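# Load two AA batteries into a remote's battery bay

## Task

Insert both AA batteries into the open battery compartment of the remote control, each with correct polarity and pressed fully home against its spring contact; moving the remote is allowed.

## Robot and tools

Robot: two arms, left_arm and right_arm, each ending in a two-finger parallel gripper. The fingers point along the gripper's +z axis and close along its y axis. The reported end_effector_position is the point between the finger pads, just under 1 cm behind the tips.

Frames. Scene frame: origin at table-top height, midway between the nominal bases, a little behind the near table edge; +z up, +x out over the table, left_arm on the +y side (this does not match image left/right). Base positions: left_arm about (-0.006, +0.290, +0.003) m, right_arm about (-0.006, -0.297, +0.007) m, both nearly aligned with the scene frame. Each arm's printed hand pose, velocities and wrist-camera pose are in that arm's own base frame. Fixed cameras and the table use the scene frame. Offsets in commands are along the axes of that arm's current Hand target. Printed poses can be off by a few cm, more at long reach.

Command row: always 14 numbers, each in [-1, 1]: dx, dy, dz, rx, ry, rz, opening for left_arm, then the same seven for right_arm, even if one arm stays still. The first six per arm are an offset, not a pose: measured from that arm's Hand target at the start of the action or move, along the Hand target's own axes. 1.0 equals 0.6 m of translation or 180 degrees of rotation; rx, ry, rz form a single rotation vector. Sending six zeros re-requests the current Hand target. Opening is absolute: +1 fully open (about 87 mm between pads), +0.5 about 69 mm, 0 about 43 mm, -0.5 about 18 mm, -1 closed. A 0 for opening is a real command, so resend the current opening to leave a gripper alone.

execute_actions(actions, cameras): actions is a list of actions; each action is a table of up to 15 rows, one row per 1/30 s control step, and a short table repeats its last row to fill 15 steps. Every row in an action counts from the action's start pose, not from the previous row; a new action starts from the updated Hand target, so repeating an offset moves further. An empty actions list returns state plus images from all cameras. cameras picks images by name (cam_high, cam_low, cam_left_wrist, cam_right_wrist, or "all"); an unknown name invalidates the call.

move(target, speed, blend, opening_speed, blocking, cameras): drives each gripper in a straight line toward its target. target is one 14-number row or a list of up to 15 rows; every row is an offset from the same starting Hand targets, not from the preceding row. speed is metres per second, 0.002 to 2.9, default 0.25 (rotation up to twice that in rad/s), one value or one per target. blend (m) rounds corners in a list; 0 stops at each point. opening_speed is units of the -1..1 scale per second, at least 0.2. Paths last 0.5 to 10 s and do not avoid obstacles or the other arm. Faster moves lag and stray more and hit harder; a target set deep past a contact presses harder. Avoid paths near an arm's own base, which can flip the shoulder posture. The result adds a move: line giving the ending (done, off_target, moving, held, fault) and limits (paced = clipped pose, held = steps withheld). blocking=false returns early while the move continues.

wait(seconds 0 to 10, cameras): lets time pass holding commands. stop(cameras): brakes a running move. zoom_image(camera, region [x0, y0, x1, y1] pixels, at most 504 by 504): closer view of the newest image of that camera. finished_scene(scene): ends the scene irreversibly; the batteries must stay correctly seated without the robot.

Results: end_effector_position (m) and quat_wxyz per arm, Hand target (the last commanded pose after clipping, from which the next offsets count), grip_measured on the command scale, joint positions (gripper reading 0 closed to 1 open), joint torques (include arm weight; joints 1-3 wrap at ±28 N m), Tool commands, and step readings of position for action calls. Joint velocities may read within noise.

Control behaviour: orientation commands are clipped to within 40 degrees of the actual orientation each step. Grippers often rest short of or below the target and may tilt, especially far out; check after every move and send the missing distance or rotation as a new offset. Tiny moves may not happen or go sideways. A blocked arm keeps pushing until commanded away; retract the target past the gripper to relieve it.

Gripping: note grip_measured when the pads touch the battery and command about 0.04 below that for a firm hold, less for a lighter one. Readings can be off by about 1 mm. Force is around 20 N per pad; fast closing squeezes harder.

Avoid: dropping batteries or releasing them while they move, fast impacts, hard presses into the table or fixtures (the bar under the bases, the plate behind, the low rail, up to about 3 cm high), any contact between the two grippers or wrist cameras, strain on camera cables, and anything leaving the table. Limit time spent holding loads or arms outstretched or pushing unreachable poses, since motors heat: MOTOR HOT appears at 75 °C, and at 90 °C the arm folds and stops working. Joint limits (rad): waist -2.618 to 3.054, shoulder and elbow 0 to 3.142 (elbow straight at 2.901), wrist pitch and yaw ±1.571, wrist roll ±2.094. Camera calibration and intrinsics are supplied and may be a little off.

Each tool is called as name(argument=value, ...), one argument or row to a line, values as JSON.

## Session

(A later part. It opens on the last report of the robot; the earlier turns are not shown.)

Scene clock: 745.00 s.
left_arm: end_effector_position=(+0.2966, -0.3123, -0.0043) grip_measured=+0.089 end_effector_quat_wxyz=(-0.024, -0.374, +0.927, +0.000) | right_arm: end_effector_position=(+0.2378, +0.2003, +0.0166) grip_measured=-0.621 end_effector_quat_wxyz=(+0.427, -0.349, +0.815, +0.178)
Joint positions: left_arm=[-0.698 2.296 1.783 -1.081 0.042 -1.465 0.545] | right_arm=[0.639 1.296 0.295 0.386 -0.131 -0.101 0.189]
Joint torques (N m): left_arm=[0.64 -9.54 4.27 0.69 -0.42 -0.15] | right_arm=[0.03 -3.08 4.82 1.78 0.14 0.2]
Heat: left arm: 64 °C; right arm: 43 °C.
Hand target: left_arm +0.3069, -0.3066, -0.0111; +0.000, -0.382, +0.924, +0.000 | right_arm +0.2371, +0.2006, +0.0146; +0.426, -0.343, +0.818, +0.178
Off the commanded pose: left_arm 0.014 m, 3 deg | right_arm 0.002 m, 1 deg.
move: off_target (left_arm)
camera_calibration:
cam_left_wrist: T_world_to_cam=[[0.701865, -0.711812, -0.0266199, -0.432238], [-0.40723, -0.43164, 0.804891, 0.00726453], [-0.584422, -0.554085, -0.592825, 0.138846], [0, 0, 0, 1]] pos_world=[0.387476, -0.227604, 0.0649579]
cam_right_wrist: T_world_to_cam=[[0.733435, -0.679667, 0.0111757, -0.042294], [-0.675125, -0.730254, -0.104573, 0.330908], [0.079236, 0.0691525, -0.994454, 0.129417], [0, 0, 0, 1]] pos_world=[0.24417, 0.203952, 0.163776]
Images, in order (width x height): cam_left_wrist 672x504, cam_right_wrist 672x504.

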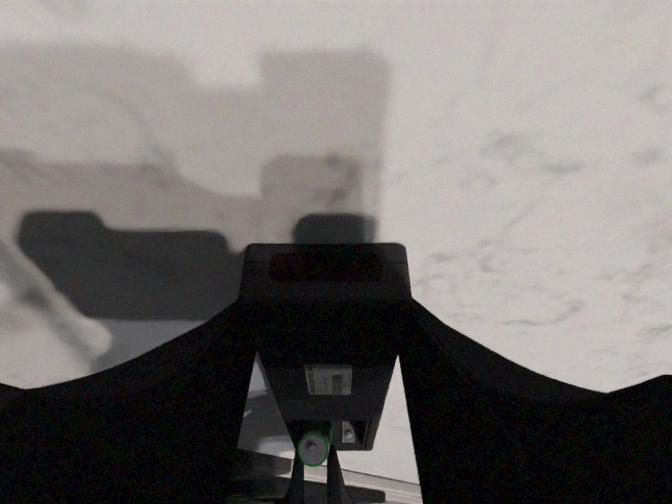

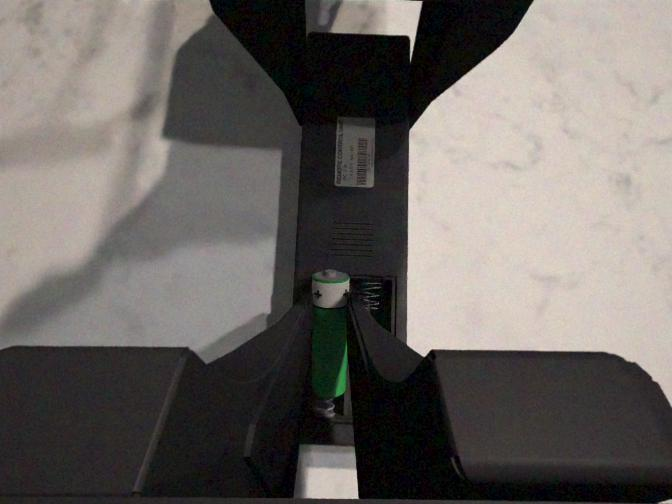

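move(
  target=[0,0,0,0,0,0,0.05, 0.0122,0,-0.0118,0,0,0,-0.75],
  speed=0.05,
  cameras=["cam_right_wrist","cam_left_wrist"],
)

zoom_image(
  camera="cam_right_wrist",
  region=[260, 220, 420, 460],
)

zoom_image(
  camera="cam_left_wrist",
  region=[270, 400, 390, 490],
)

Scene clock: 750.40 s.
left_arm: end_effector_position=(+0.2966, -0.3123, -0.0043) grip_measured=+0.089 end_effector_quat_wxyz=(-0.024, -0.374, +0.927, +0.000) | right_arm: end_effector_position=(+0.2352, +0.1984, +0.0186) grip_measured=-0.621 end_effector_quat_wxyz=(+0.438, -0.347, +0.809, +0.181)
Joint positions: left_arm=[-0.698 2.296 1.783 -1.081 0.042 -1.465 0.545] | right_arm=[0.639 1.267 0.265 0.412 -0.131 -0.101 0.189]
Joint torques (N m): left_arm=[0.61 -9.52 4.26 0.69 -0.42 -0.13] | right_arm=[-0.47 -3.89 4.36 1.47 0.07 0.15]
Heat: left arm: 64 °C; right arm: 43 °C.
Hand target: left_arm +0.3069, -0.3066, -0.0111; +0.000, -0.382, +0.924, +0.000 | right_arm +0.2300, +0.1934, +0.0127; +0.426, -0.343, +0.818, +0.178
Off the commanded pose: left_arm 0.014 m, 3 deg | right_arm 0.009 m, 2 deg.
move: off_target (left_arm)
camera_calibration:
cam_left_wrist: T_world_to_cam=[[0.701865, -0.711812, -0.0266199, -0.432238], [-0.40723, -0.43164, 0.804891, 0.00726453], [-0.584422, -0.554085, -0.592825, 0.138846], [0, 0, 0, 1]] pos_world=[0.387476, -0.227604, 0.0649579]
cam_right_wrist: T_world_to_cam=[[0.733177, -0.679857, 0.0156449, -0.0417108], [-0.672846, -0.728569, -0.128313, 0.327584], [0.0986329, 0.0835496, -0.99161, 0.124244], [0, 0, 0, 1]] pos_world=[0.238741, 0.19993, 0.165887]
Images, in order (width x height): cam_left_wrist 672x504, cam_right_wrist 672x504.

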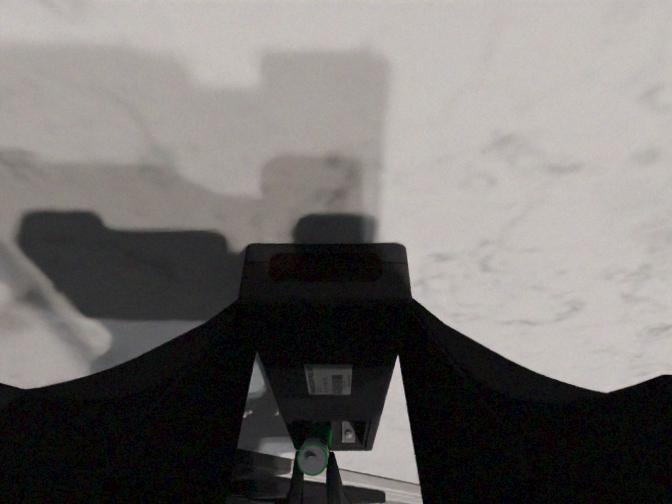

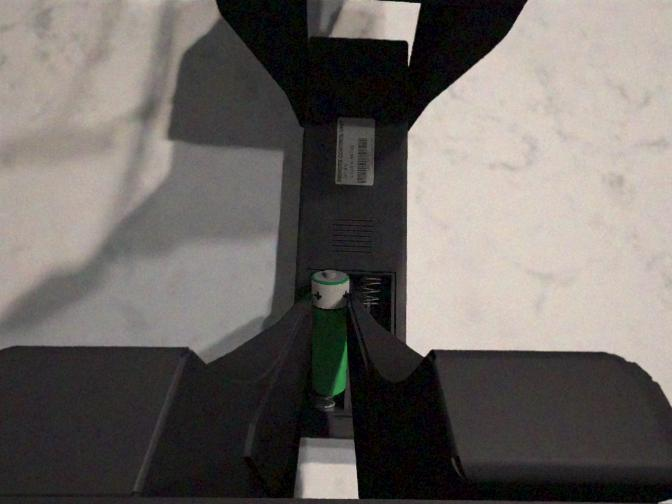

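Scaled by 2.100 from the camera's 672x504 image, which has a finer 960x720 frame.

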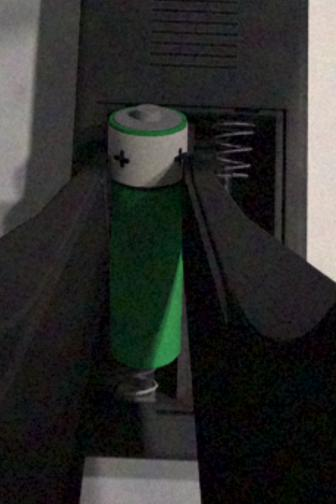

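Scaled by 4.200 from the camera's 672x504 image, which has a finer 960x720 frame.

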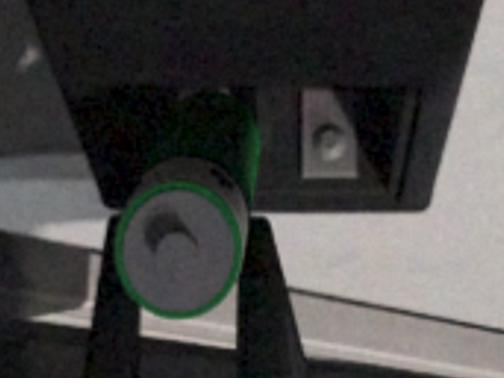

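move(
  target=[0,0,0,0,0,0,0.05, 0.007,0,0.0045,0,0.025,0,-0.75],
  speed=0.05,
  cameras=["cam_right_wrist","cam_left_wrist"],
)

zoom_image(
  camera="cam_right_wrist",
  region=[260, 220, 420, 460],
)

zoom_image(
  camera="cam_left_wrist",
  region=[270, 400, 390, 490],
)

Scene clock: 756.40 s.
left_arm: end_effector_position=(+0.2966, -0.3123, -0.0043) grip_measured=+0.089 end_effector_quat_wxyz=(-0.024, -0.374, +0.927, +0.000) | right_arm: end_effector_position=(+0.2357, +0.1980, +0.0170) grip_measured=-0.621 end_effector_quat_wxyz=(+0.418, -0.349, +0.820, +0.175)
Joint positions: left_arm=[-0.698 2.296 1.783 -1.081 0.042 -1.465 0.545] | right_arm=[0.639 1.279 0.309 0.334 -0.128 -0.101 0.189]
Joint torques (N m): left_arm=[0.68 -9.52 4.26 0.69 -0.41 -0.14] | right_arm=[-0.03 -2.61 6.23 1.15 0.11 0.04]
Heat: left arm: 64 °C; right arm: 42 °C.
Hand target: left_arm +0.3069, -0.3066, -0.0111; +0.000, -0.382, +0.924, +0.000 | right_arm +0.2298, +0.1932, +0.0076; +0.393, -0.350, +0.834, +0.165
Off the commanded pose: left_arm 0.014 m, 3 deg | right_arm 0.012 m, 3 deg.
move: off_target (left_arm, right_arm)
camera_calibration:
cam_left_wrist: T_world_to_cam=[[0.701865, -0.711812, -0.0266199, -0.432238], [-0.40723, -0.43164, 0.804891, 0.00726453], [-0.584422, -0.554085, -0.592825, 0.138846], [0, 0, 0, 1]] pos_world=[0.387476, -0.227604, 0.0649579]
cam_right_wrist: T_world_to_cam=[[0.731697, -0.681568, 0.00917095, -0.0415208], [-0.678719, -0.729748, -0.0825059, 0.328322], [0.0629259, 0.0541448, -0.996548, 0.137071], [0, 0, 0, 1]] pos_world=[0.244594, 0.203871, 0.164067]
Images, in order (width x height): cam_left_wrist 672x504, cam_right_wrist 672x504.

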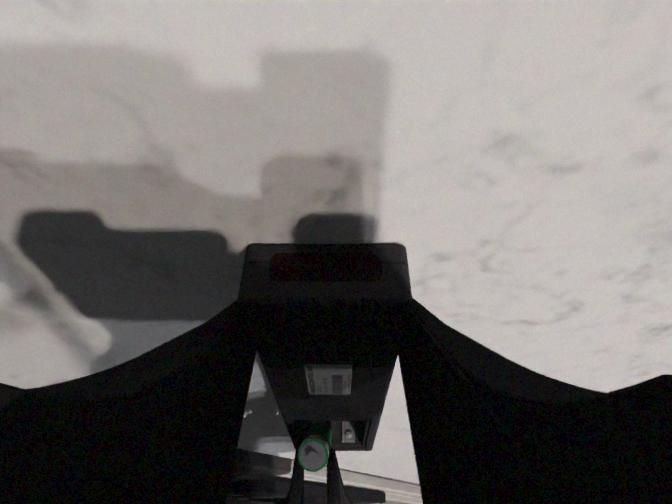

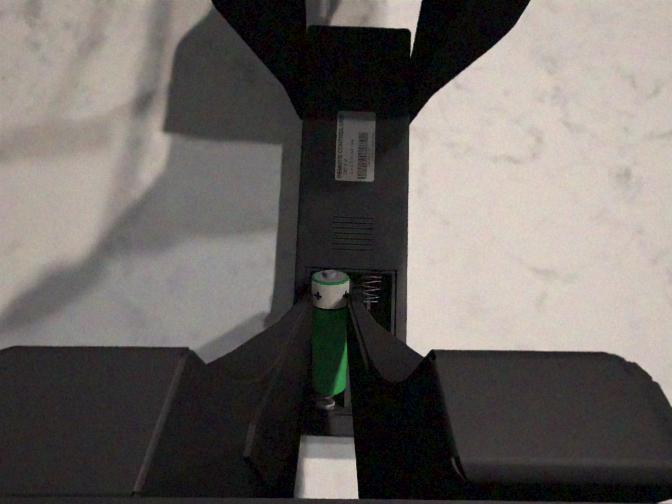

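Scaled by 2.100 from the camera's 672x504 image, which has a finer 960x720 frame.

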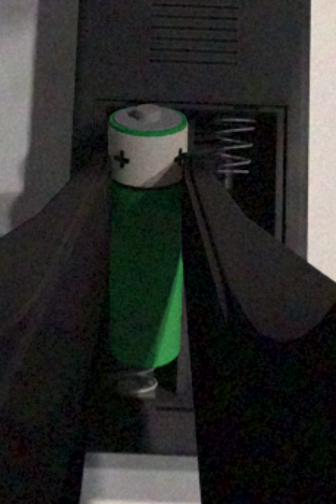

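Scaled by 4.200 from the camera's 672x504 image, which has a finer 960x720 frame.

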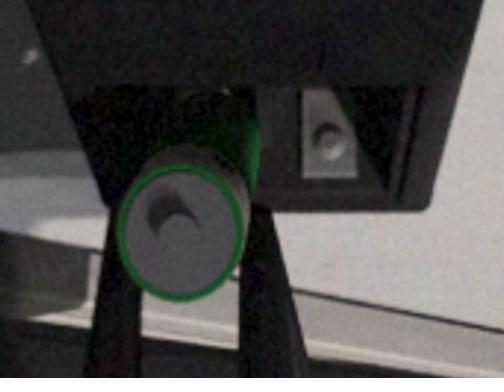

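move(
  target=[0,0,0,0,0,0,0.05, 0.0093,0,-0.001,0,0.0444,0,-0.75],
  speed=0.05,
  cameras=["cam_right_wrist","cam_left_wrist"],
)

zoom_image(
  camera="cam_right_wrist",
  region=[260, 220, 420, 460],
)

zoom_image(
  camera="cam_left_wrist",
  region=[270, 400, 390, 490],
)

Scene clock: 765.57 s.
left_arm: end_effector_position=(+0.2966, -0.3123, -0.0043) grip_measured=+0.089 end_effector_quat_wxyz=(-0.024, -0.374, +0.927, +0.000) | right_arm: end_effector_position=(+0.2370, +0.1980, +0.0146) grip_measured=-0.621 end_effector_quat_wxyz=(+0.367, -0.356, +0.846, +0.154)
Joint positions: left_arm=[-0.698 2.296 1.783 -1.081 0.042 -1.465 0.545] | right_arm=[0.649 1.327 0.431 0.138 -0.106 -0.101 0.189]
Joint torques (N m): left_arm=[0.61 -9.51 4.23 0.69 -0.42 -0.14] | right_arm=[0.34 -2.95 6.39 0.92 0.13 -0.02]
Heat: left arm: 64 °C; right arm: 42 °C.
Hand target: left_arm +0.3069, -0.3066, -0.0111; +0.000, -0.382, +0.924, +0.000 | right_arm +0.2270, +0.1904, +0.0037; +0.334, -0.360, +0.860, +0.140
Off the commanded pose: left_arm 0.014 m, 3 deg | right_arm 0.017 m, 4 deg.
move: off_target (left_arm, right_arm)
camera_calibration:
cam_left_wrist: T_world_to_cam=[[0.701865, -0.711812, -0.0266199, -0.432238], [-0.40723, -0.43164, 0.804891, 0.00726453], [-0.584422, -0.554085, -0.592825, 0.138846], [0, 0, 0, 1]] pos_world=[0.387476, -0.227604, 0.0649579]
cam_right_wrist: T_world_to_cam=[[0.727351, -0.686263, 0.00215398, -0.0403764], [-0.685785, -0.726719, 0.0397304, 0.328272], [-0.0257002, -0.0303751, -0.999208, 0.172297], [0, 0, 0, 1]] pos_world=[0.25892, 0.216087, 0.159205]
Images, in order (width x height): cam_left_wrist 672x504, cam_right_wrist 672x504.

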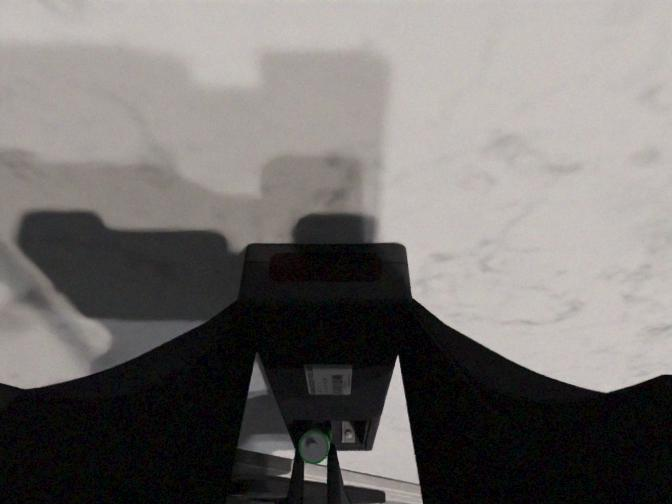

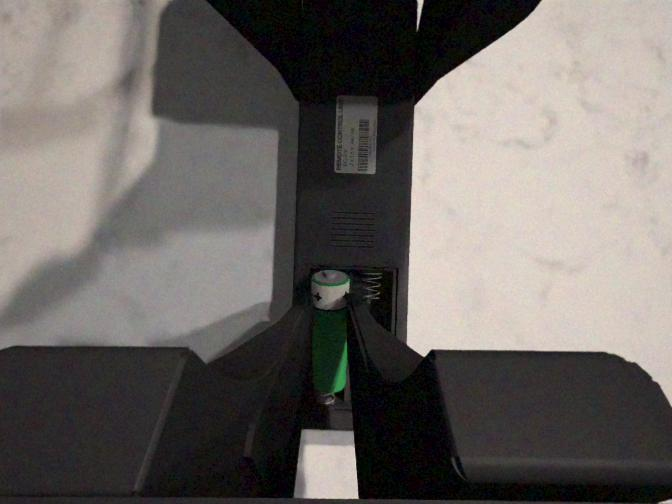

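Scaled by 2.100 from the camera's 672x504 image, which has a finer 960x720 frame.

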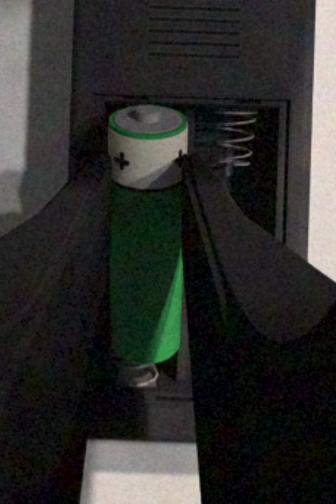

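Scaled by 4.200 from the camera's 672x504 image, which has a finer 960x720 frame.

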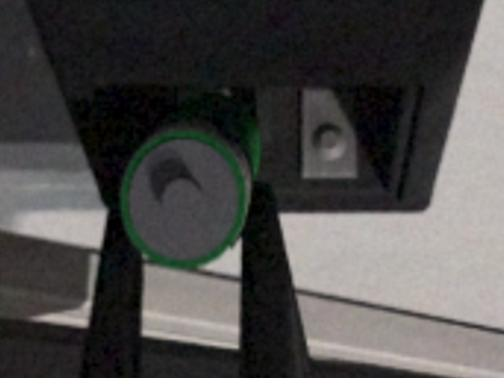

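move(
  target=[0,0,0,0,0,0,0.05, 0.0107,0,-0.0007,0,0.033,0,-0.75],
  speed=0.05,
  cameras=["cam_right_wrist","cam_left_wrist"],
)

zoom_image(
  camera="cam_right_wrist",
  region=[260, 220, 420, 460],
)

zoom_image(
  camera="cam_left_wrist",
  region=[270, 400, 390, 490],
)

Scene clock: 772.43 s.
left_arm: end_effector_position=(+0.2966, -0.3123, -0.0043) grip_measured=+0.089 end_effector_quat_wxyz=(-0.024, -0.374, +0.927, +0.000) | right_arm: end_effector_position=(+0.2377, +0.1981, +0.0123) grip_measured=-0.621 end_effector_quat_wxyz=(+0.331, -0.360, +0.861, +0.138)
Joint positions: left_arm=[-0.698 2.296 1.783 -1.081 0.042 -1.465 0.545] | right_arm=[0.657 1.377 0.516 0.019 -0.091 -0.101 0.189]
Joint torques (N m): left_arm=[0.62 -9.51 4.22 0.7 -0.41 -0.15] | right_arm=[0.43 -3.23 6.16 0.67 0.17 -0.04]
Heat: left arm: 65 °C; right arm: 43 °C.
Hand target: left_arm +0.3069, -0.3066, -0.0111; +0.000, -0.382, +0.924, +0.001 | right_arm +0.2236, +0.1869, -0.0002; +0.290, -0.367, +0.876, +0.121
Off the commanded pose: left_arm 0.014 m, 3 deg | right_arm 0.022 m, 5 deg.
move: off_target (left_arm, right_arm)
camera_calibration:
cam_left_wrist: T_world_to_cam=[[0.701865, -0.711812, -0.0266199, -0.432238], [-0.40723, -0.43164, 0.804891, 0.00726453], [-0.584422, -0.554085, -0.592825, 0.138846], [0, 0, 0, 1]] pos_world=[0.387476, -0.227604, 0.0649579]
cam_right_wrist: T_world_to_cam=[[0.725272, -0.688462, -0.000635011, -0.0398897], [-0.683095, -0.719732, 0.123966, 0.325806], [-0.0858032, -0.0894756, -0.992286, 0.195978], [0, 0, 0, 1]] pos_world=[0.268303, 0.224566, 0.154052]
Images, in order (width x height): cam_left_wrist 672x504, cam_right_wrist 672x504.

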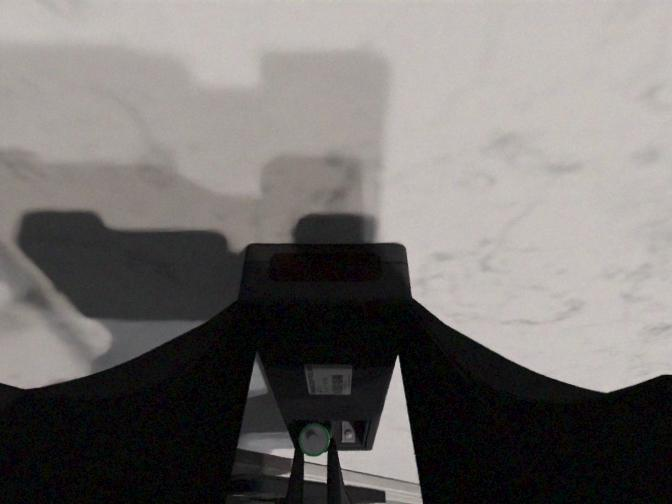

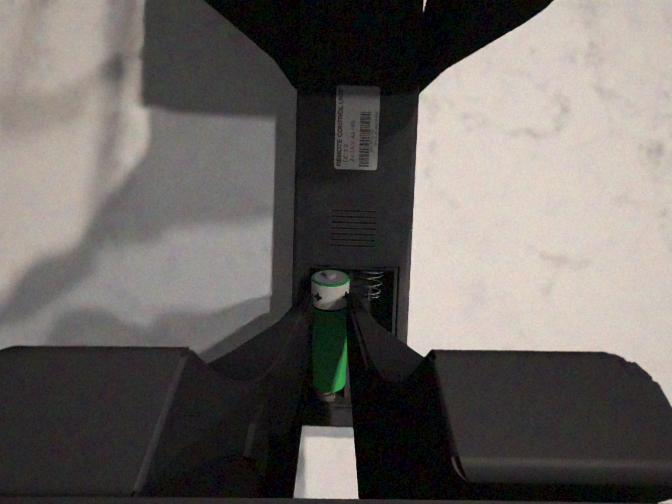

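Scaled by 2.100 from the camera's 672x504 image, which has a finer 960x720 frame.

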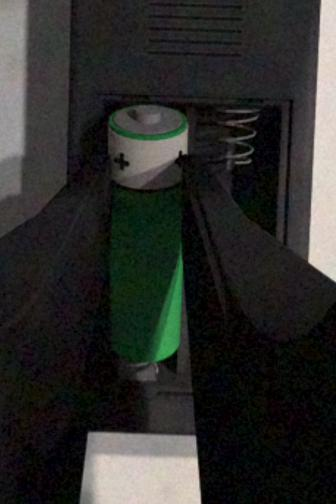

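Scaled by 4.200 from the camera's 672x504 image, which has a finer 960x720 frame.

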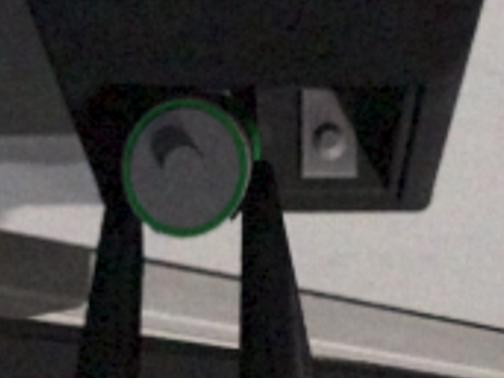

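move(
  target=[0,0,0,0,0,0,0.05, 0.0107,0,-0.008,0,0,0,-0.75],
  speed=0.05,
  cameras=["cam_right_wrist","cam_left_wrist"],
)

zoom_image(
  camera="cam_right_wrist",
  region=[260, 220, 420, 460],
)

zoom_image(
  camera="cam_left_wrist",
  region=[270, 400, 390, 490],
)

Scene clock: 777.67 s.
left_arm: end_effector_position=(+0.2966, -0.3123, -0.0043) grip_measured=+0.089 end_effector_quat_wxyz=(-0.024, -0.374, +0.927, +0.000) | right_arm: end_effector_position=(+0.2373, +0.1977, +0.0139) grip_measured=-0.622 end_effector_quat_wxyz=(+0.331, -0.360, +0.861, +0.139)
Joint positions: left_arm=[-0.698 2.296 1.783 -1.081 0.042 -1.465 0.545] | right_arm=[0.657 1.368 0.516 0.012 -0.091 -0.101 0.189]
Joint torques (N m): left_arm=[0.64 -9.55 4.25 0.69 -0.42 -0.15] | right_arm=[0.02 -5.19 4.3 0.67 0.14 -0.04]
Heat: left arm: 65 °C; right arm: 43 °C.
Hand target: left_arm +0.3069, -0.3066, -0.0111; +0.000, -0.382, +0.924, +0.001 | right_arm +0.2180, +0.1812, -0.0002; +0.290, -0.367, +0.876, +0.121
Off the commanded pose: left_arm 0.014 m, 3 deg | right_arm 0.029 m, 6 deg.
move: off_target (left_arm, right_arm)
camera_calibration:
cam_left_wrist: T_world_to_cam=[[0.701865, -0.711812, -0.0266199, -0.432238], [-0.40723, -0.43164, 0.804891, 0.00726453], [-0.584422, -0.554085, -0.592825, 0.138846], [0, 0, 0, 1]] pos_world=[0.387476, -0.227604, 0.0649579]
cam_right_wrist: T_world_to_cam=[[0.725243, -0.688493, -0.000366083, -0.0398243], [-0.683312, -0.71985, 0.122068, 0.325203], [-0.0843066, -0.0882789, -0.992522, 0.196938], [0, 0, 0, 1]] pos_world=[0.267701, 0.224064, 0.155753]
Images, in order (width x height): cam_left_wrist 672x504, cam_right_wrist 672x504.

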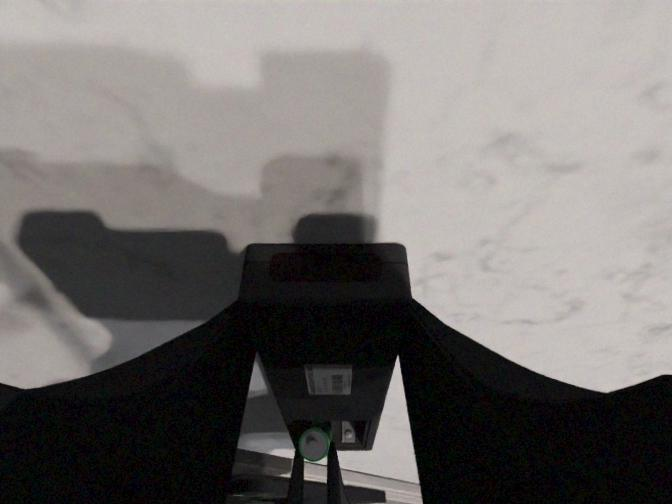

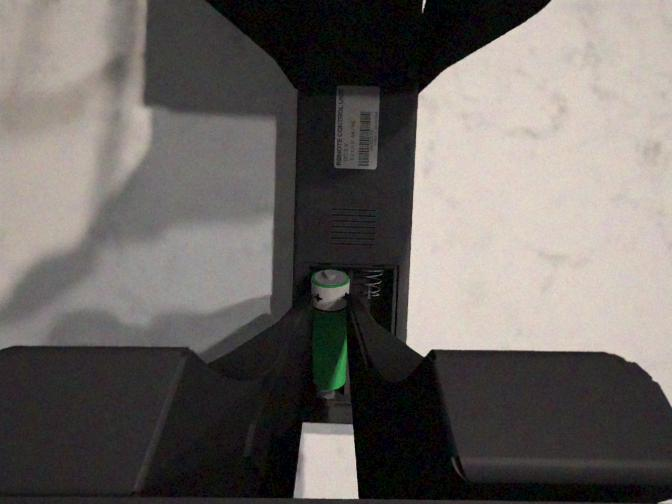

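Scaled by 2.100 from the camera's 672x504 image, which has a finer 960x720 frame.

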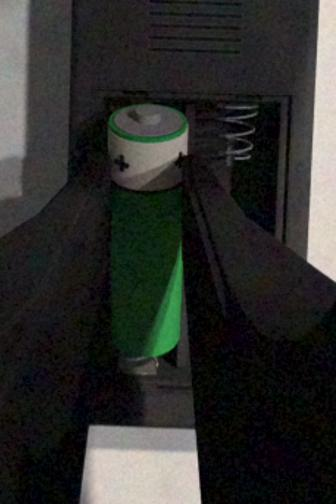

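Scaled by 4.200 from the camera's 672x504 image, which has a finer 960x720 frame.

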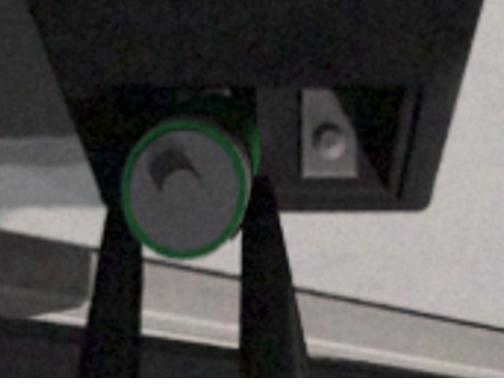

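move(
  target=[0,0,0,0,0,0,0.05, 0.0075,0,0.0062,0,0.0222,0,-0.75],
  speed=0.05,
  cameras=["cam_right_wrist","cam_left_wrist"],
)

zoom_image(
  camera="cam_right_wrist",
  region=[260, 220, 420, 460],
)

zoom_image(
  camera="cam_left_wrist",
  region=[270, 400, 390, 490],
)

Scene clock: 788.07 s.
left_arm: end_effector_position=(+0.2965, -0.3125, -0.0042) grip_measured=+0.089 end_effector_quat_wxyz=(-0.024, -0.374, +0.927, +0.000) | right_arm: end_effector_position=(+0.2372, +0.1969, +0.0108) grip_measured=-0.622 end_effector_quat_wxyz=(+0.314, -0.361, +0.868, +0.132)
Joint positions: left_arm=[-0.698 2.296 1.783 -1.08 0.043 -1.465 0.545] | right_arm=[0.657 1.398 0.549 -0.032 -0.087 -0.101 0.189]
Joint torques (N m): left_arm=[0.65 -9.54 4.23 0.69 -0.43 -0.14] | right_arm=[0.44 -3.41 5.68 0.47 0.19 -0.08]
Heat: left arm: 65 °C; right arm: 43 °C.
Hand target: left_arm +0.3069, -0.3066, -0.0111; +0.000, -0.382, +0.924, +0.000 | right_arm +0.2170, +0.1801, -0.0059; +0.259, -0.371, +0.885, +0.108
Off the commanded pose: left_arm 0.014 m, 3 deg | right_arm 0.031 m, 7 deg.
move: off_target (left_arm, right_arm)
camera_calibration:
cam_left_wrist: T_world_to_cam=[[0.701864, -0.711831, -0.0261585, -0.432346], [-0.406923, -0.430825, 0.805484, 0.00732846], [-0.584638, -0.554695, -0.592041, 0.138626], [0, 0, 0, 1]] pos_world=[0.387476, -0.227705, 0.0648596]
cam_right_wrist: T_world_to_cam=[[0.723638, -0.690168, -0.00398115, -0.0396617], [-0.68058, -0.714521, 0.16208, 0.322824], [-0.114707, -0.114578, -0.98677, 0.20603], [0, 0, 0, 1]] pos_world=[0.272041, 0.226898, 0.150823]
Images, in order (width x height): cam_left_wrist 672x504, cam_right_wrist 672x504.

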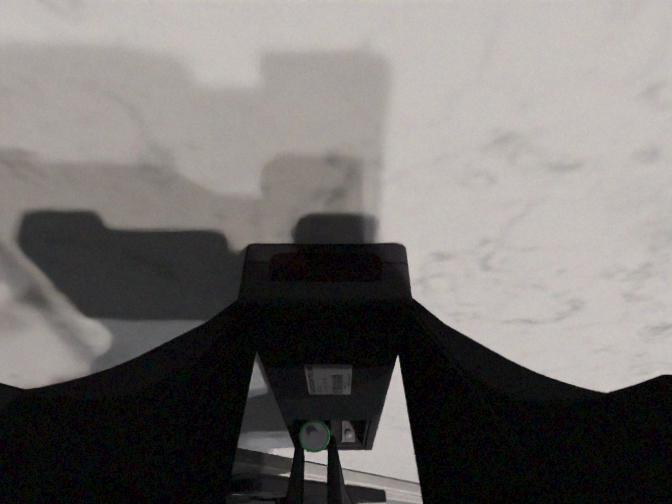

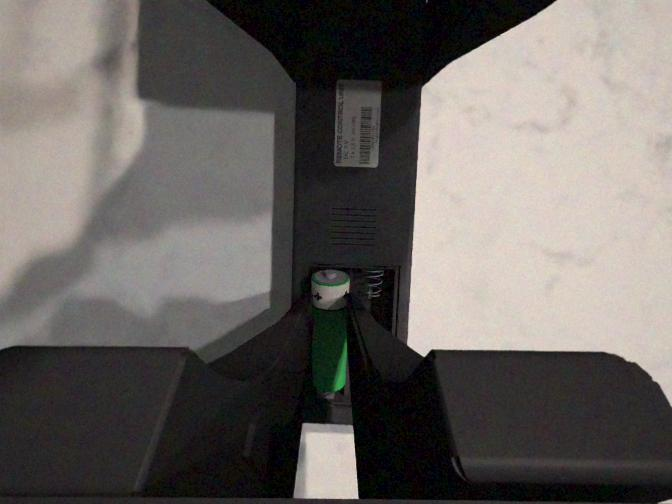

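Scaled by 2.100 from the camera's 672x504 image, which has a finer 960x720 frame.

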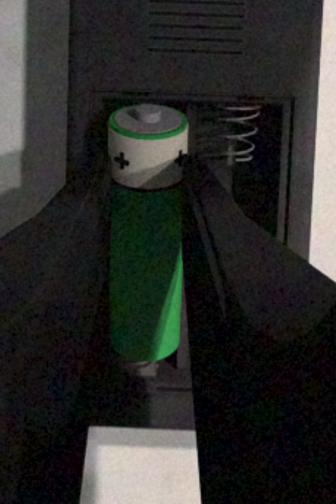

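Scaled by 4.200 from the camera's 672x504 image, which has a finer 960x720 frame.

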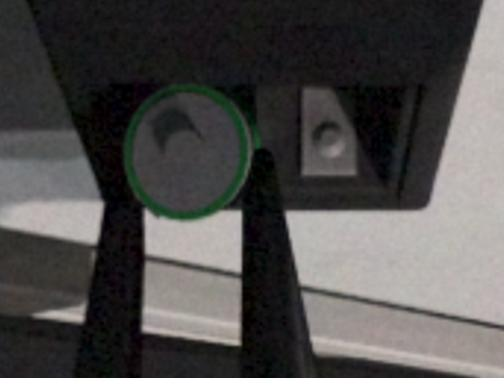

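move(
  target=[0,0,0,0,0,0,0.05, 0.0147,0,-0.0215,0,0,0,-0.8],
  speed=0.05,
  cameras=["cam_right_wrist","cam_left_wrist"],
)

zoom_image(
  camera="cam_right_wrist",
  region=[260, 220, 420, 460],
)

zoom_image(
  camera="cam_left_wrist",
  region=[270, 400, 390, 490],
)

Scene clock: 804.53 s.
left_arm: end_effector_position=(+0.2965, -0.3125, -0.0042) grip_measured=+0.089 end_effector_quat_wxyz=(-0.024, -0.374, +0.927, +0.000) | right_arm: end_effector_position=(+0.2340, +0.1943, +0.0199) grip_measured=-0.623 end_effector_quat_wxyz=(+0.320, -0.361, +0.866, +0.134)
Joint positions: left_arm=[-0.698 2.296 1.783 -1.08 0.043 -1.465 0.545] | right_arm=[0.657 1.344 0.543 -0.067 -0.087 -0.102 0.189]
Joint torques (N m): left_arm=[0.66 -9.55 4.26 0.69 -0.43 -0.14] | right_arm=[-0.1 -4.86 3.99 0.33 0.17 -0.17]
Heat: left arm: 65 °C; right arm: 43 °C.
Hand target: left_arm +0.3069, -0.3066, -0.0111; +0.000, -0.382, +0.924, +0.000 | right_arm +0.2069, +0.1699, +0.0002; +0.259, -0.371, +0.885, +0.108
Off the commanded pose: left_arm 0.014 m, 3 deg | right_arm 0.041 m, 8 deg.
move: off_target (left_arm, right_arm)
camera_calibration:
cam_left_wrist: T_world_to_cam=[[0.701864, -0.711831, -0.0261585, -0.432346], [-0.406923, -0.430825, 0.805484, 0.00732846], [-0.584638, -0.554695, -0.592041, 0.138626], [0, 0, 0, 1]] pos_world=[0.387476, -0.227705, 0.0648596]
cam_right_wrist: T_world_to_cam=[[0.724236, -0.689552, -0.00113334, -0.0393118], [-0.68177, -0.716307, 0.148642, 0.318199], [-0.103308, -0.106879, -0.98889, 0.210212], [0, 0, 0, 1]] pos_world=[0.267126, 0.223288, 0.160534]
Images, in order (width x height): cam_left_wrist 672x504, cam_right_wrist 672x504.

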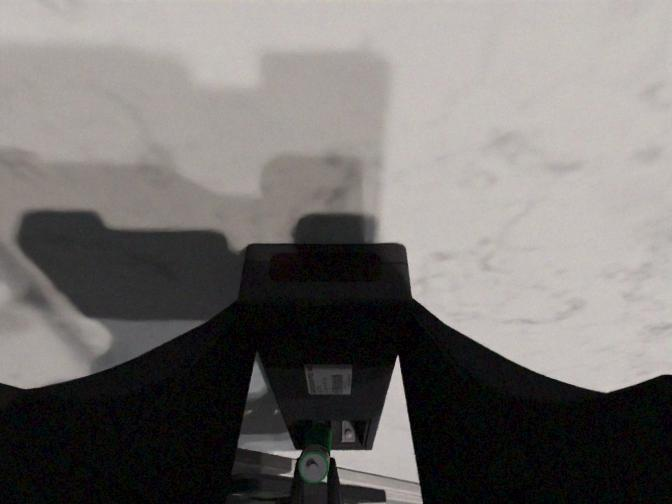

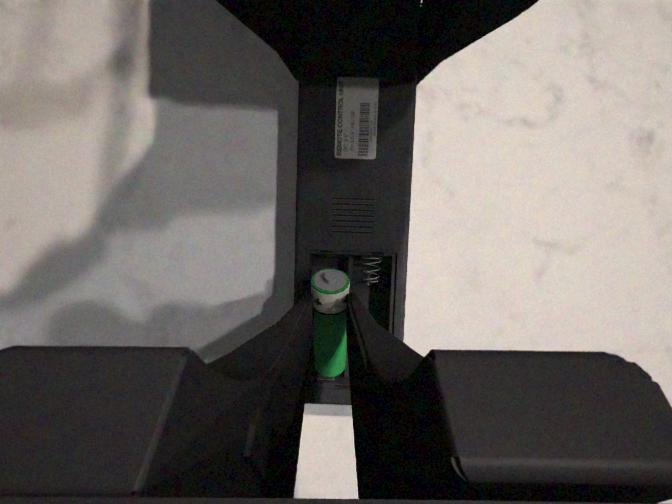

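Scaled by 2.100 from the camera's 672x504 image, which has a finer 960x720 frame.

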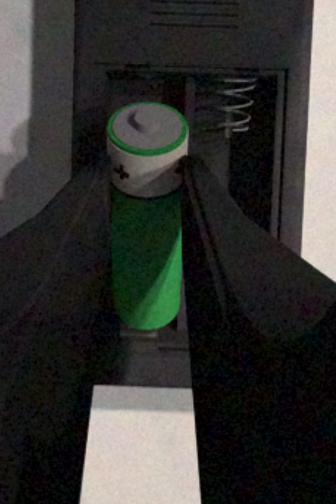

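Scaled by 4.200 from the camera's 672x504 image, which has a finer 960x720 frame.

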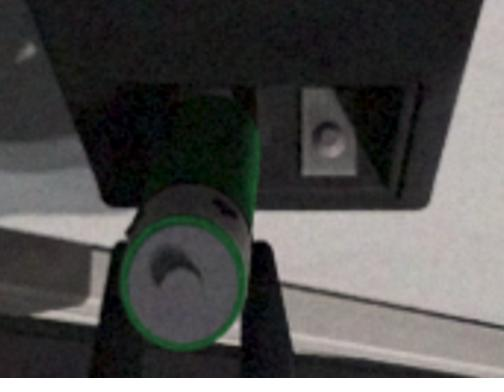

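move(
  target=[0,0,0,0,0,0,0.05, 0.0183,0,0.016,0,0,0,-0.8],
  speed=0.05,
  cameras=["cam_right_wrist","cam_left_wrist"],
)

zoom_image(
  camera="cam_right_wrist",
  region=[260, 220, 420, 460],
)

zoom_image(
  camera="cam_left_wrist",
  region=[270, 400, 390, 490],
)

Scene clock: 811.10 s.
left_arm: end_effector_position=(+0.2965, -0.3125, -0.0042) grip_measured=+0.089 end_effector_quat_wxyz=(-0.024, -0.374, +0.927, +0.000) | right_arm: end_effector_position=(+0.2344, +0.1946, +0.0152) grip_measured=-0.623 end_effector_quat_wxyz=(+0.333, -0.361, +0.860, +0.137)
Joint positions: left_arm=[-0.698 2.296 1.783 -1.08 0.043 -1.465 0.545] | right_arm=[0.657 1.344 0.503 0.002 -0.087 -0.104 0.189]
Joint torques (N m): left_arm=[0.64 -9.54 4.23 0.68 -0.42 -0.15] | right_arm=[-0.29 -2.7 3.45 0.3 0.17 -0.16]
Heat: left arm: 65 °C; right arm: 42 °C.
Hand target: left_arm +0.3069, -0.3066, -0.0111; +0.000, -0.382, +0.924, +0.000 | right_arm +0.2041, +0.1670, -0.0137; +0.259, -0.371, +0.885, +0.108
Off the commanded pose: left_arm 0.014 m, 3 deg | right_arm 0.050 m, 10 deg.
move: off_target (left_arm, right_arm)
camera_calibration:
cam_left_wrist: T_world_to_cam=[[0.701864, -0.711831, -0.0261585, -0.432346], [-0.406923, -0.430825, 0.805484, 0.00732846], [-0.584638, -0.554695, -0.592041, 0.138626], [0, 0, 0, 1]] pos_world=[0.387476, -0.227705, 0.0648596]
cam_right_wrist: T_world_to_cam=[[0.725192, -0.688532, 0.00444366, -0.0399404], [-0.68387, -0.719501, 0.120993, 0.320874], [-0.0801106, -0.0907824, -0.992643, 0.197154], [0, 0, 0, 1]] pos_world=[0.264195, 0.221267, 0.157058]
Images, in order (width x height): cam_left_wrist 672x504, cam_right_wrist 672x504.

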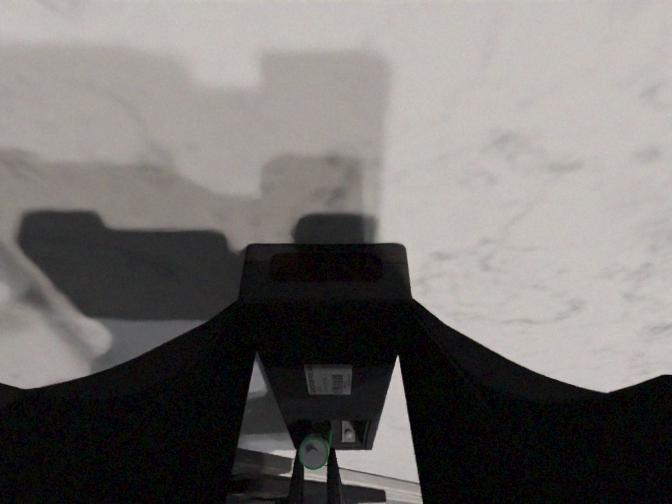

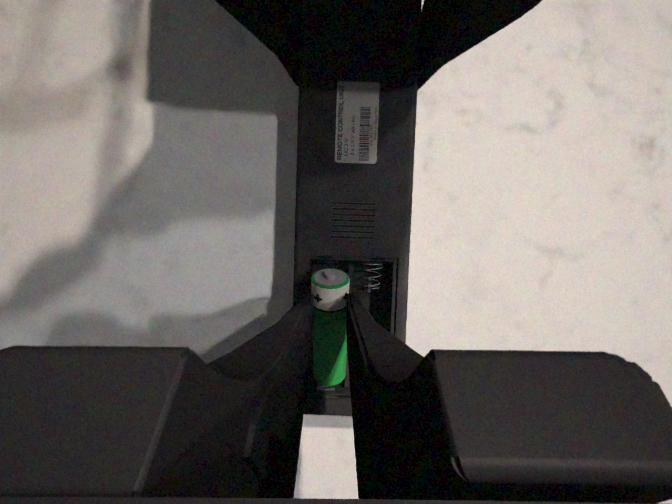

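Scaled by 2.100 from the camera's 672x504 image, which has a finer 960x720 frame.

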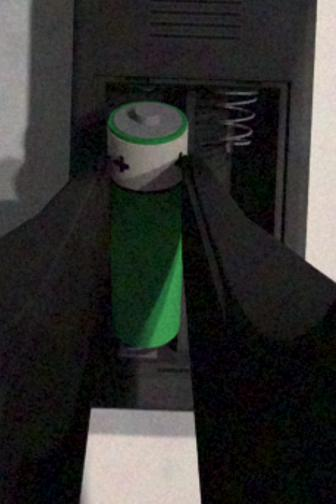

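Scaled by 4.200 from the camera's 672x504 image, which has a finer 960x720 frame.

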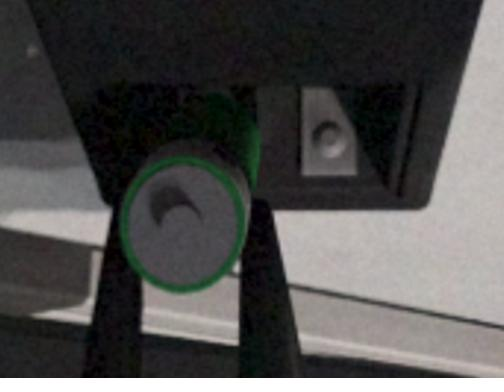

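move(
  target=[0,0,0,0,0,0,0.05, 0.0095,0,0.0105,0,0.011,0,-0.8],
  speed=0.05,
  cameras=["cam_right_wrist","cam_left_wrist"],
)

zoom_image(
  camera="cam_right_wrist",
  region=[260, 220, 420, 460],
)

zoom_image(
  camera="cam_left_wrist",
  region=[270, 400, 390, 490],
)

Scene clock: 818.03 s.
left_arm: end_effector_position=(+0.2935, -0.3154, -0.0042) grip_measured=+0.089 end_effector_quat_wxyz=(-0.030, -0.373, +0.928, -0.003) | right_arm: end_effector_position=(+0.2323, +0.1929, +0.0062) grip_measured=-0.623 end_effector_quat_wxyz=(+0.319, -0.362, +0.865, +0.133)
Joint positions: left_arm=[-0.703 2.296 1.781 -1.078 0.055 -1.466 0.544] | right_arm=[0.657 1.377 0.503 0.005 -0.087 -0.104 0.189]
Joint torques (N m): left_arm=[1.06 -9.54 4.42 0.65 -0.55 -0.14] | right_arm=[-0.14 -2.4 3.79 0.28 0.19 -0.16]
Heat: left arm: 65 °C; right arm: 42 °C.
Hand target: left_arm +0.3070, -0.3064, -0.0111; +0.000, -0.383, +0.924, +0.001 | right_arm +0.2030, +0.1660, -0.0222; +0.243, -0.373, +0.890, +0.102
Off the commanded pose: left_arm 0.018 m, 4 deg | right_arm 0.049 m, 10 deg.
move: off_target (left_arm, right_arm)
camera_calibration:
cam_left_wrist: T_world_to_cam=[[0.69916, -0.714511, -0.0254839, -0.432374], [-0.401964, -0.422305, 0.812455, 0.00606913], [-0.591271, -0.557792, -0.582466, 0.136201], [0, 0, 0, 1]] pos_world=[0.38527, -0.230401, 0.063383]
cam_right_wrist: T_world_to_cam=[[0.725448, -0.688278, 0.0000538199, -0.0396309], [-0.680435, -0.71717, 0.150582, 0.317845], [-0.103604, -0.109276, -0.988597, 0.196939], [0, 0, 0, 1]] pos_world=[0.265427, 0.222193, 0.146834]
Images, in order (width x height): cam_left_wrist 672x504, cam_right_wrist 672x504.

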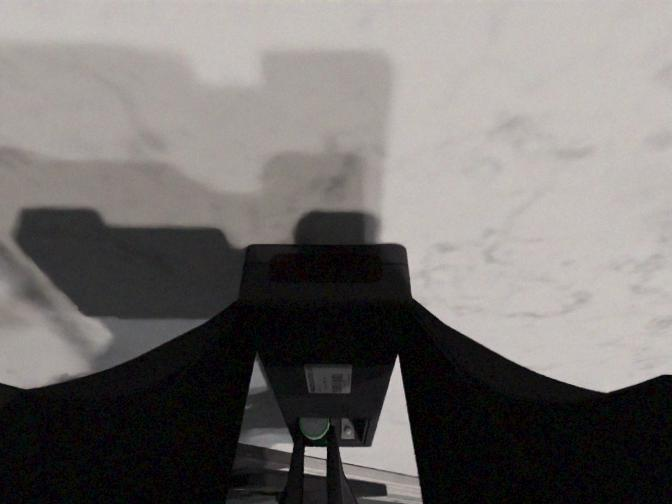

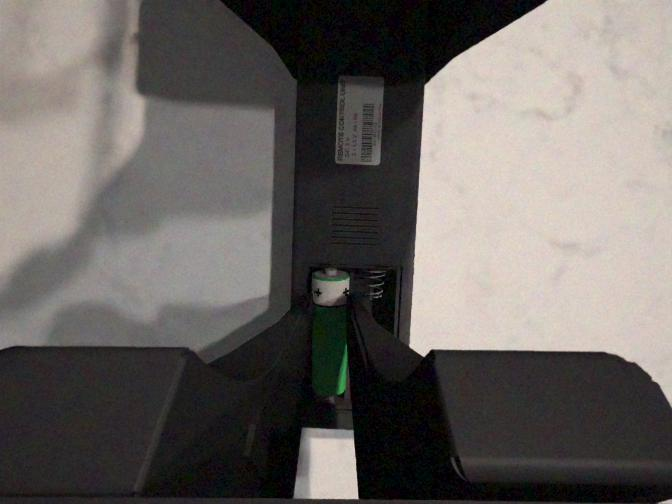

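Scaled by 2.100 from the camera's 672x504 image, which has a finer 960x720 frame.

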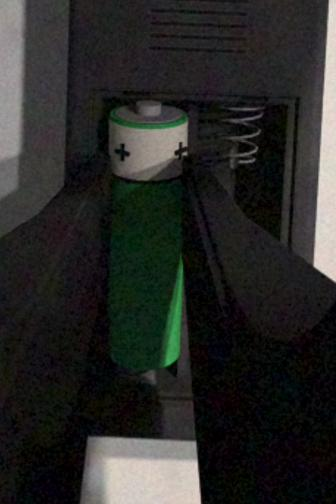

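Scaled by 4.200 from the camera's 672x504 image, which has a finer 960x720 frame.

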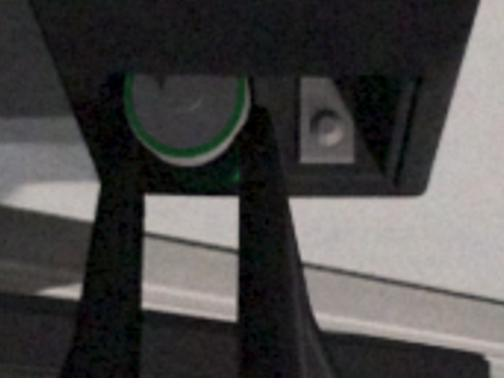

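move(
  target=[0,0,0,0,0,0,0.05, -0.0702,0,-0.0013,0,-0.055,0,-0.72],
  speed=0.05,
  cameras=["cam_right_wrist","cam_left_wrist"],
)

zoom_image(
  camera="cam_right_wrist",
  region=[260, 220, 420, 460],
)

zoom_image(
  camera="cam_left_wrist",
  region=[270, 400, 390, 490],
)

Scene clock: 825.87 s.
left_arm: end_effector_position=(+0.2940, -0.3148, -0.0044) grip_measured=+0.089 end_effector_quat_wxyz=(-0.028, -0.373, +0.928, -0.002) | right_arm: end_effector_position=(+0.2348, +0.1949, +0.0077) grip_measured=-0.623 end_effector_quat_wxyz=(+0.332, -0.361, +0.861, +0.136)
Joint positions: left_arm=[-0.703 2.296 1.781 -1.078 0.051 -1.466 0.544] | right_arm=[0.657 1.372 0.489 0.041 -0.087 -0.104 0.189]
Joint torques (N m): left_arm=[1.01 -9.54 4.44 0.67 -0.51 -0.13] | right_arm=[-0.17 -3.77 4.6 1.38 0.05 0.04]
Heat: left arm: 66 °C; right arm: 42 °C.
Hand target: left_arm +0.3070, -0.3064, -0.0112; +0.000, -0.383, +0.924, +0.001 | right_arm +0.2282, +0.1916, +0.0000; +0.319, -0.363, +0.865, +0.134
Off the commanded pose: left_arm 0.017 m, 3 deg | right_arm 0.011 m, 2 deg.
move: off_target (left_arm, right_arm)
camera_calibration:
cam_left_wrist: T_world_to_cam=[[0.699164, -0.714494, -0.0258707, -0.43233], [-0.404439, -0.425082, 0.809774, 0.00656881], [-0.589575, -0.555701, -0.586171, 0.136953], [0, 0, 0, 1]] pos_world=[0.385671, -0.23, 0.063774]
cam_right_wrist: T_world_to_cam=[[0.725443, -0.688269, 0.00432996, -0.0401087], [-0.68338, -0.719511, 0.123676, 0.32218], [-0.0820069, -0.0926788, -0.992313, 0.190593], [0, 0, 0, 1]] pos_world=[0.264898, 0.22187, 0.149456]
Images, in order (width x height): cam_left_wrist 672x504, cam_right_wrist 672x504.

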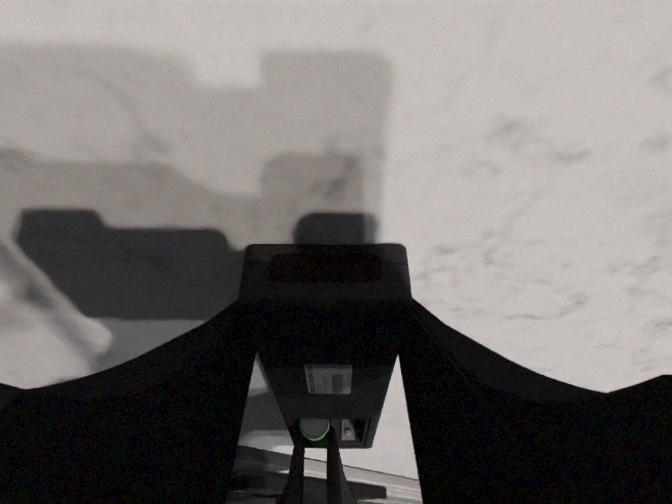

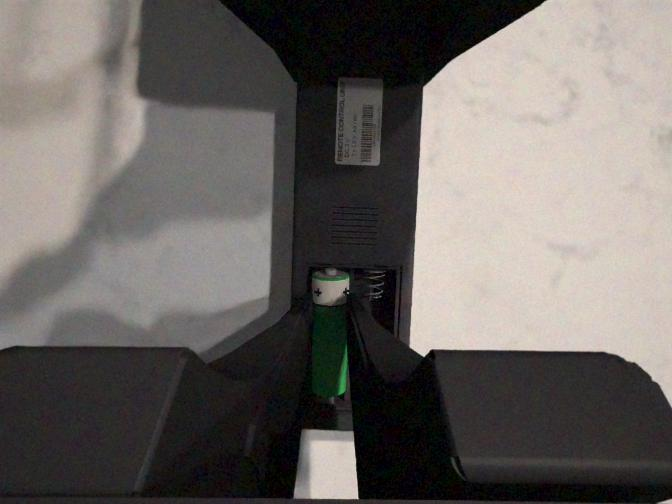

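Scaled by 2.100 from the camera's 672x504 image, which has a finer 960x720 frame.

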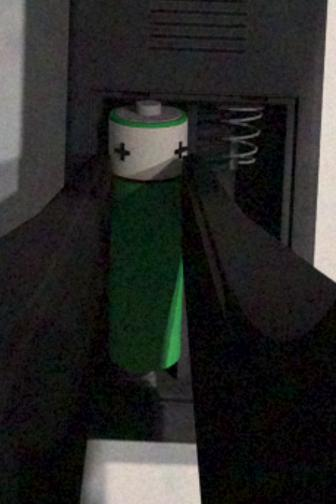

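Scaled by 4.200 from the camera's 672x504 image, which has a finer 960x720 frame.

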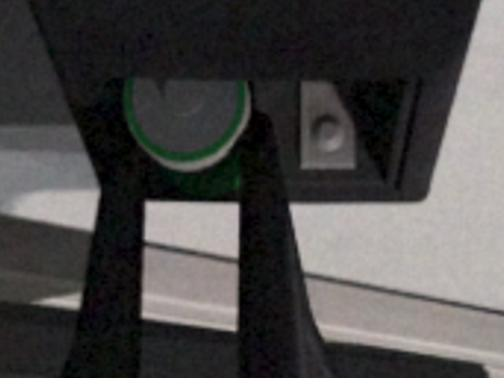

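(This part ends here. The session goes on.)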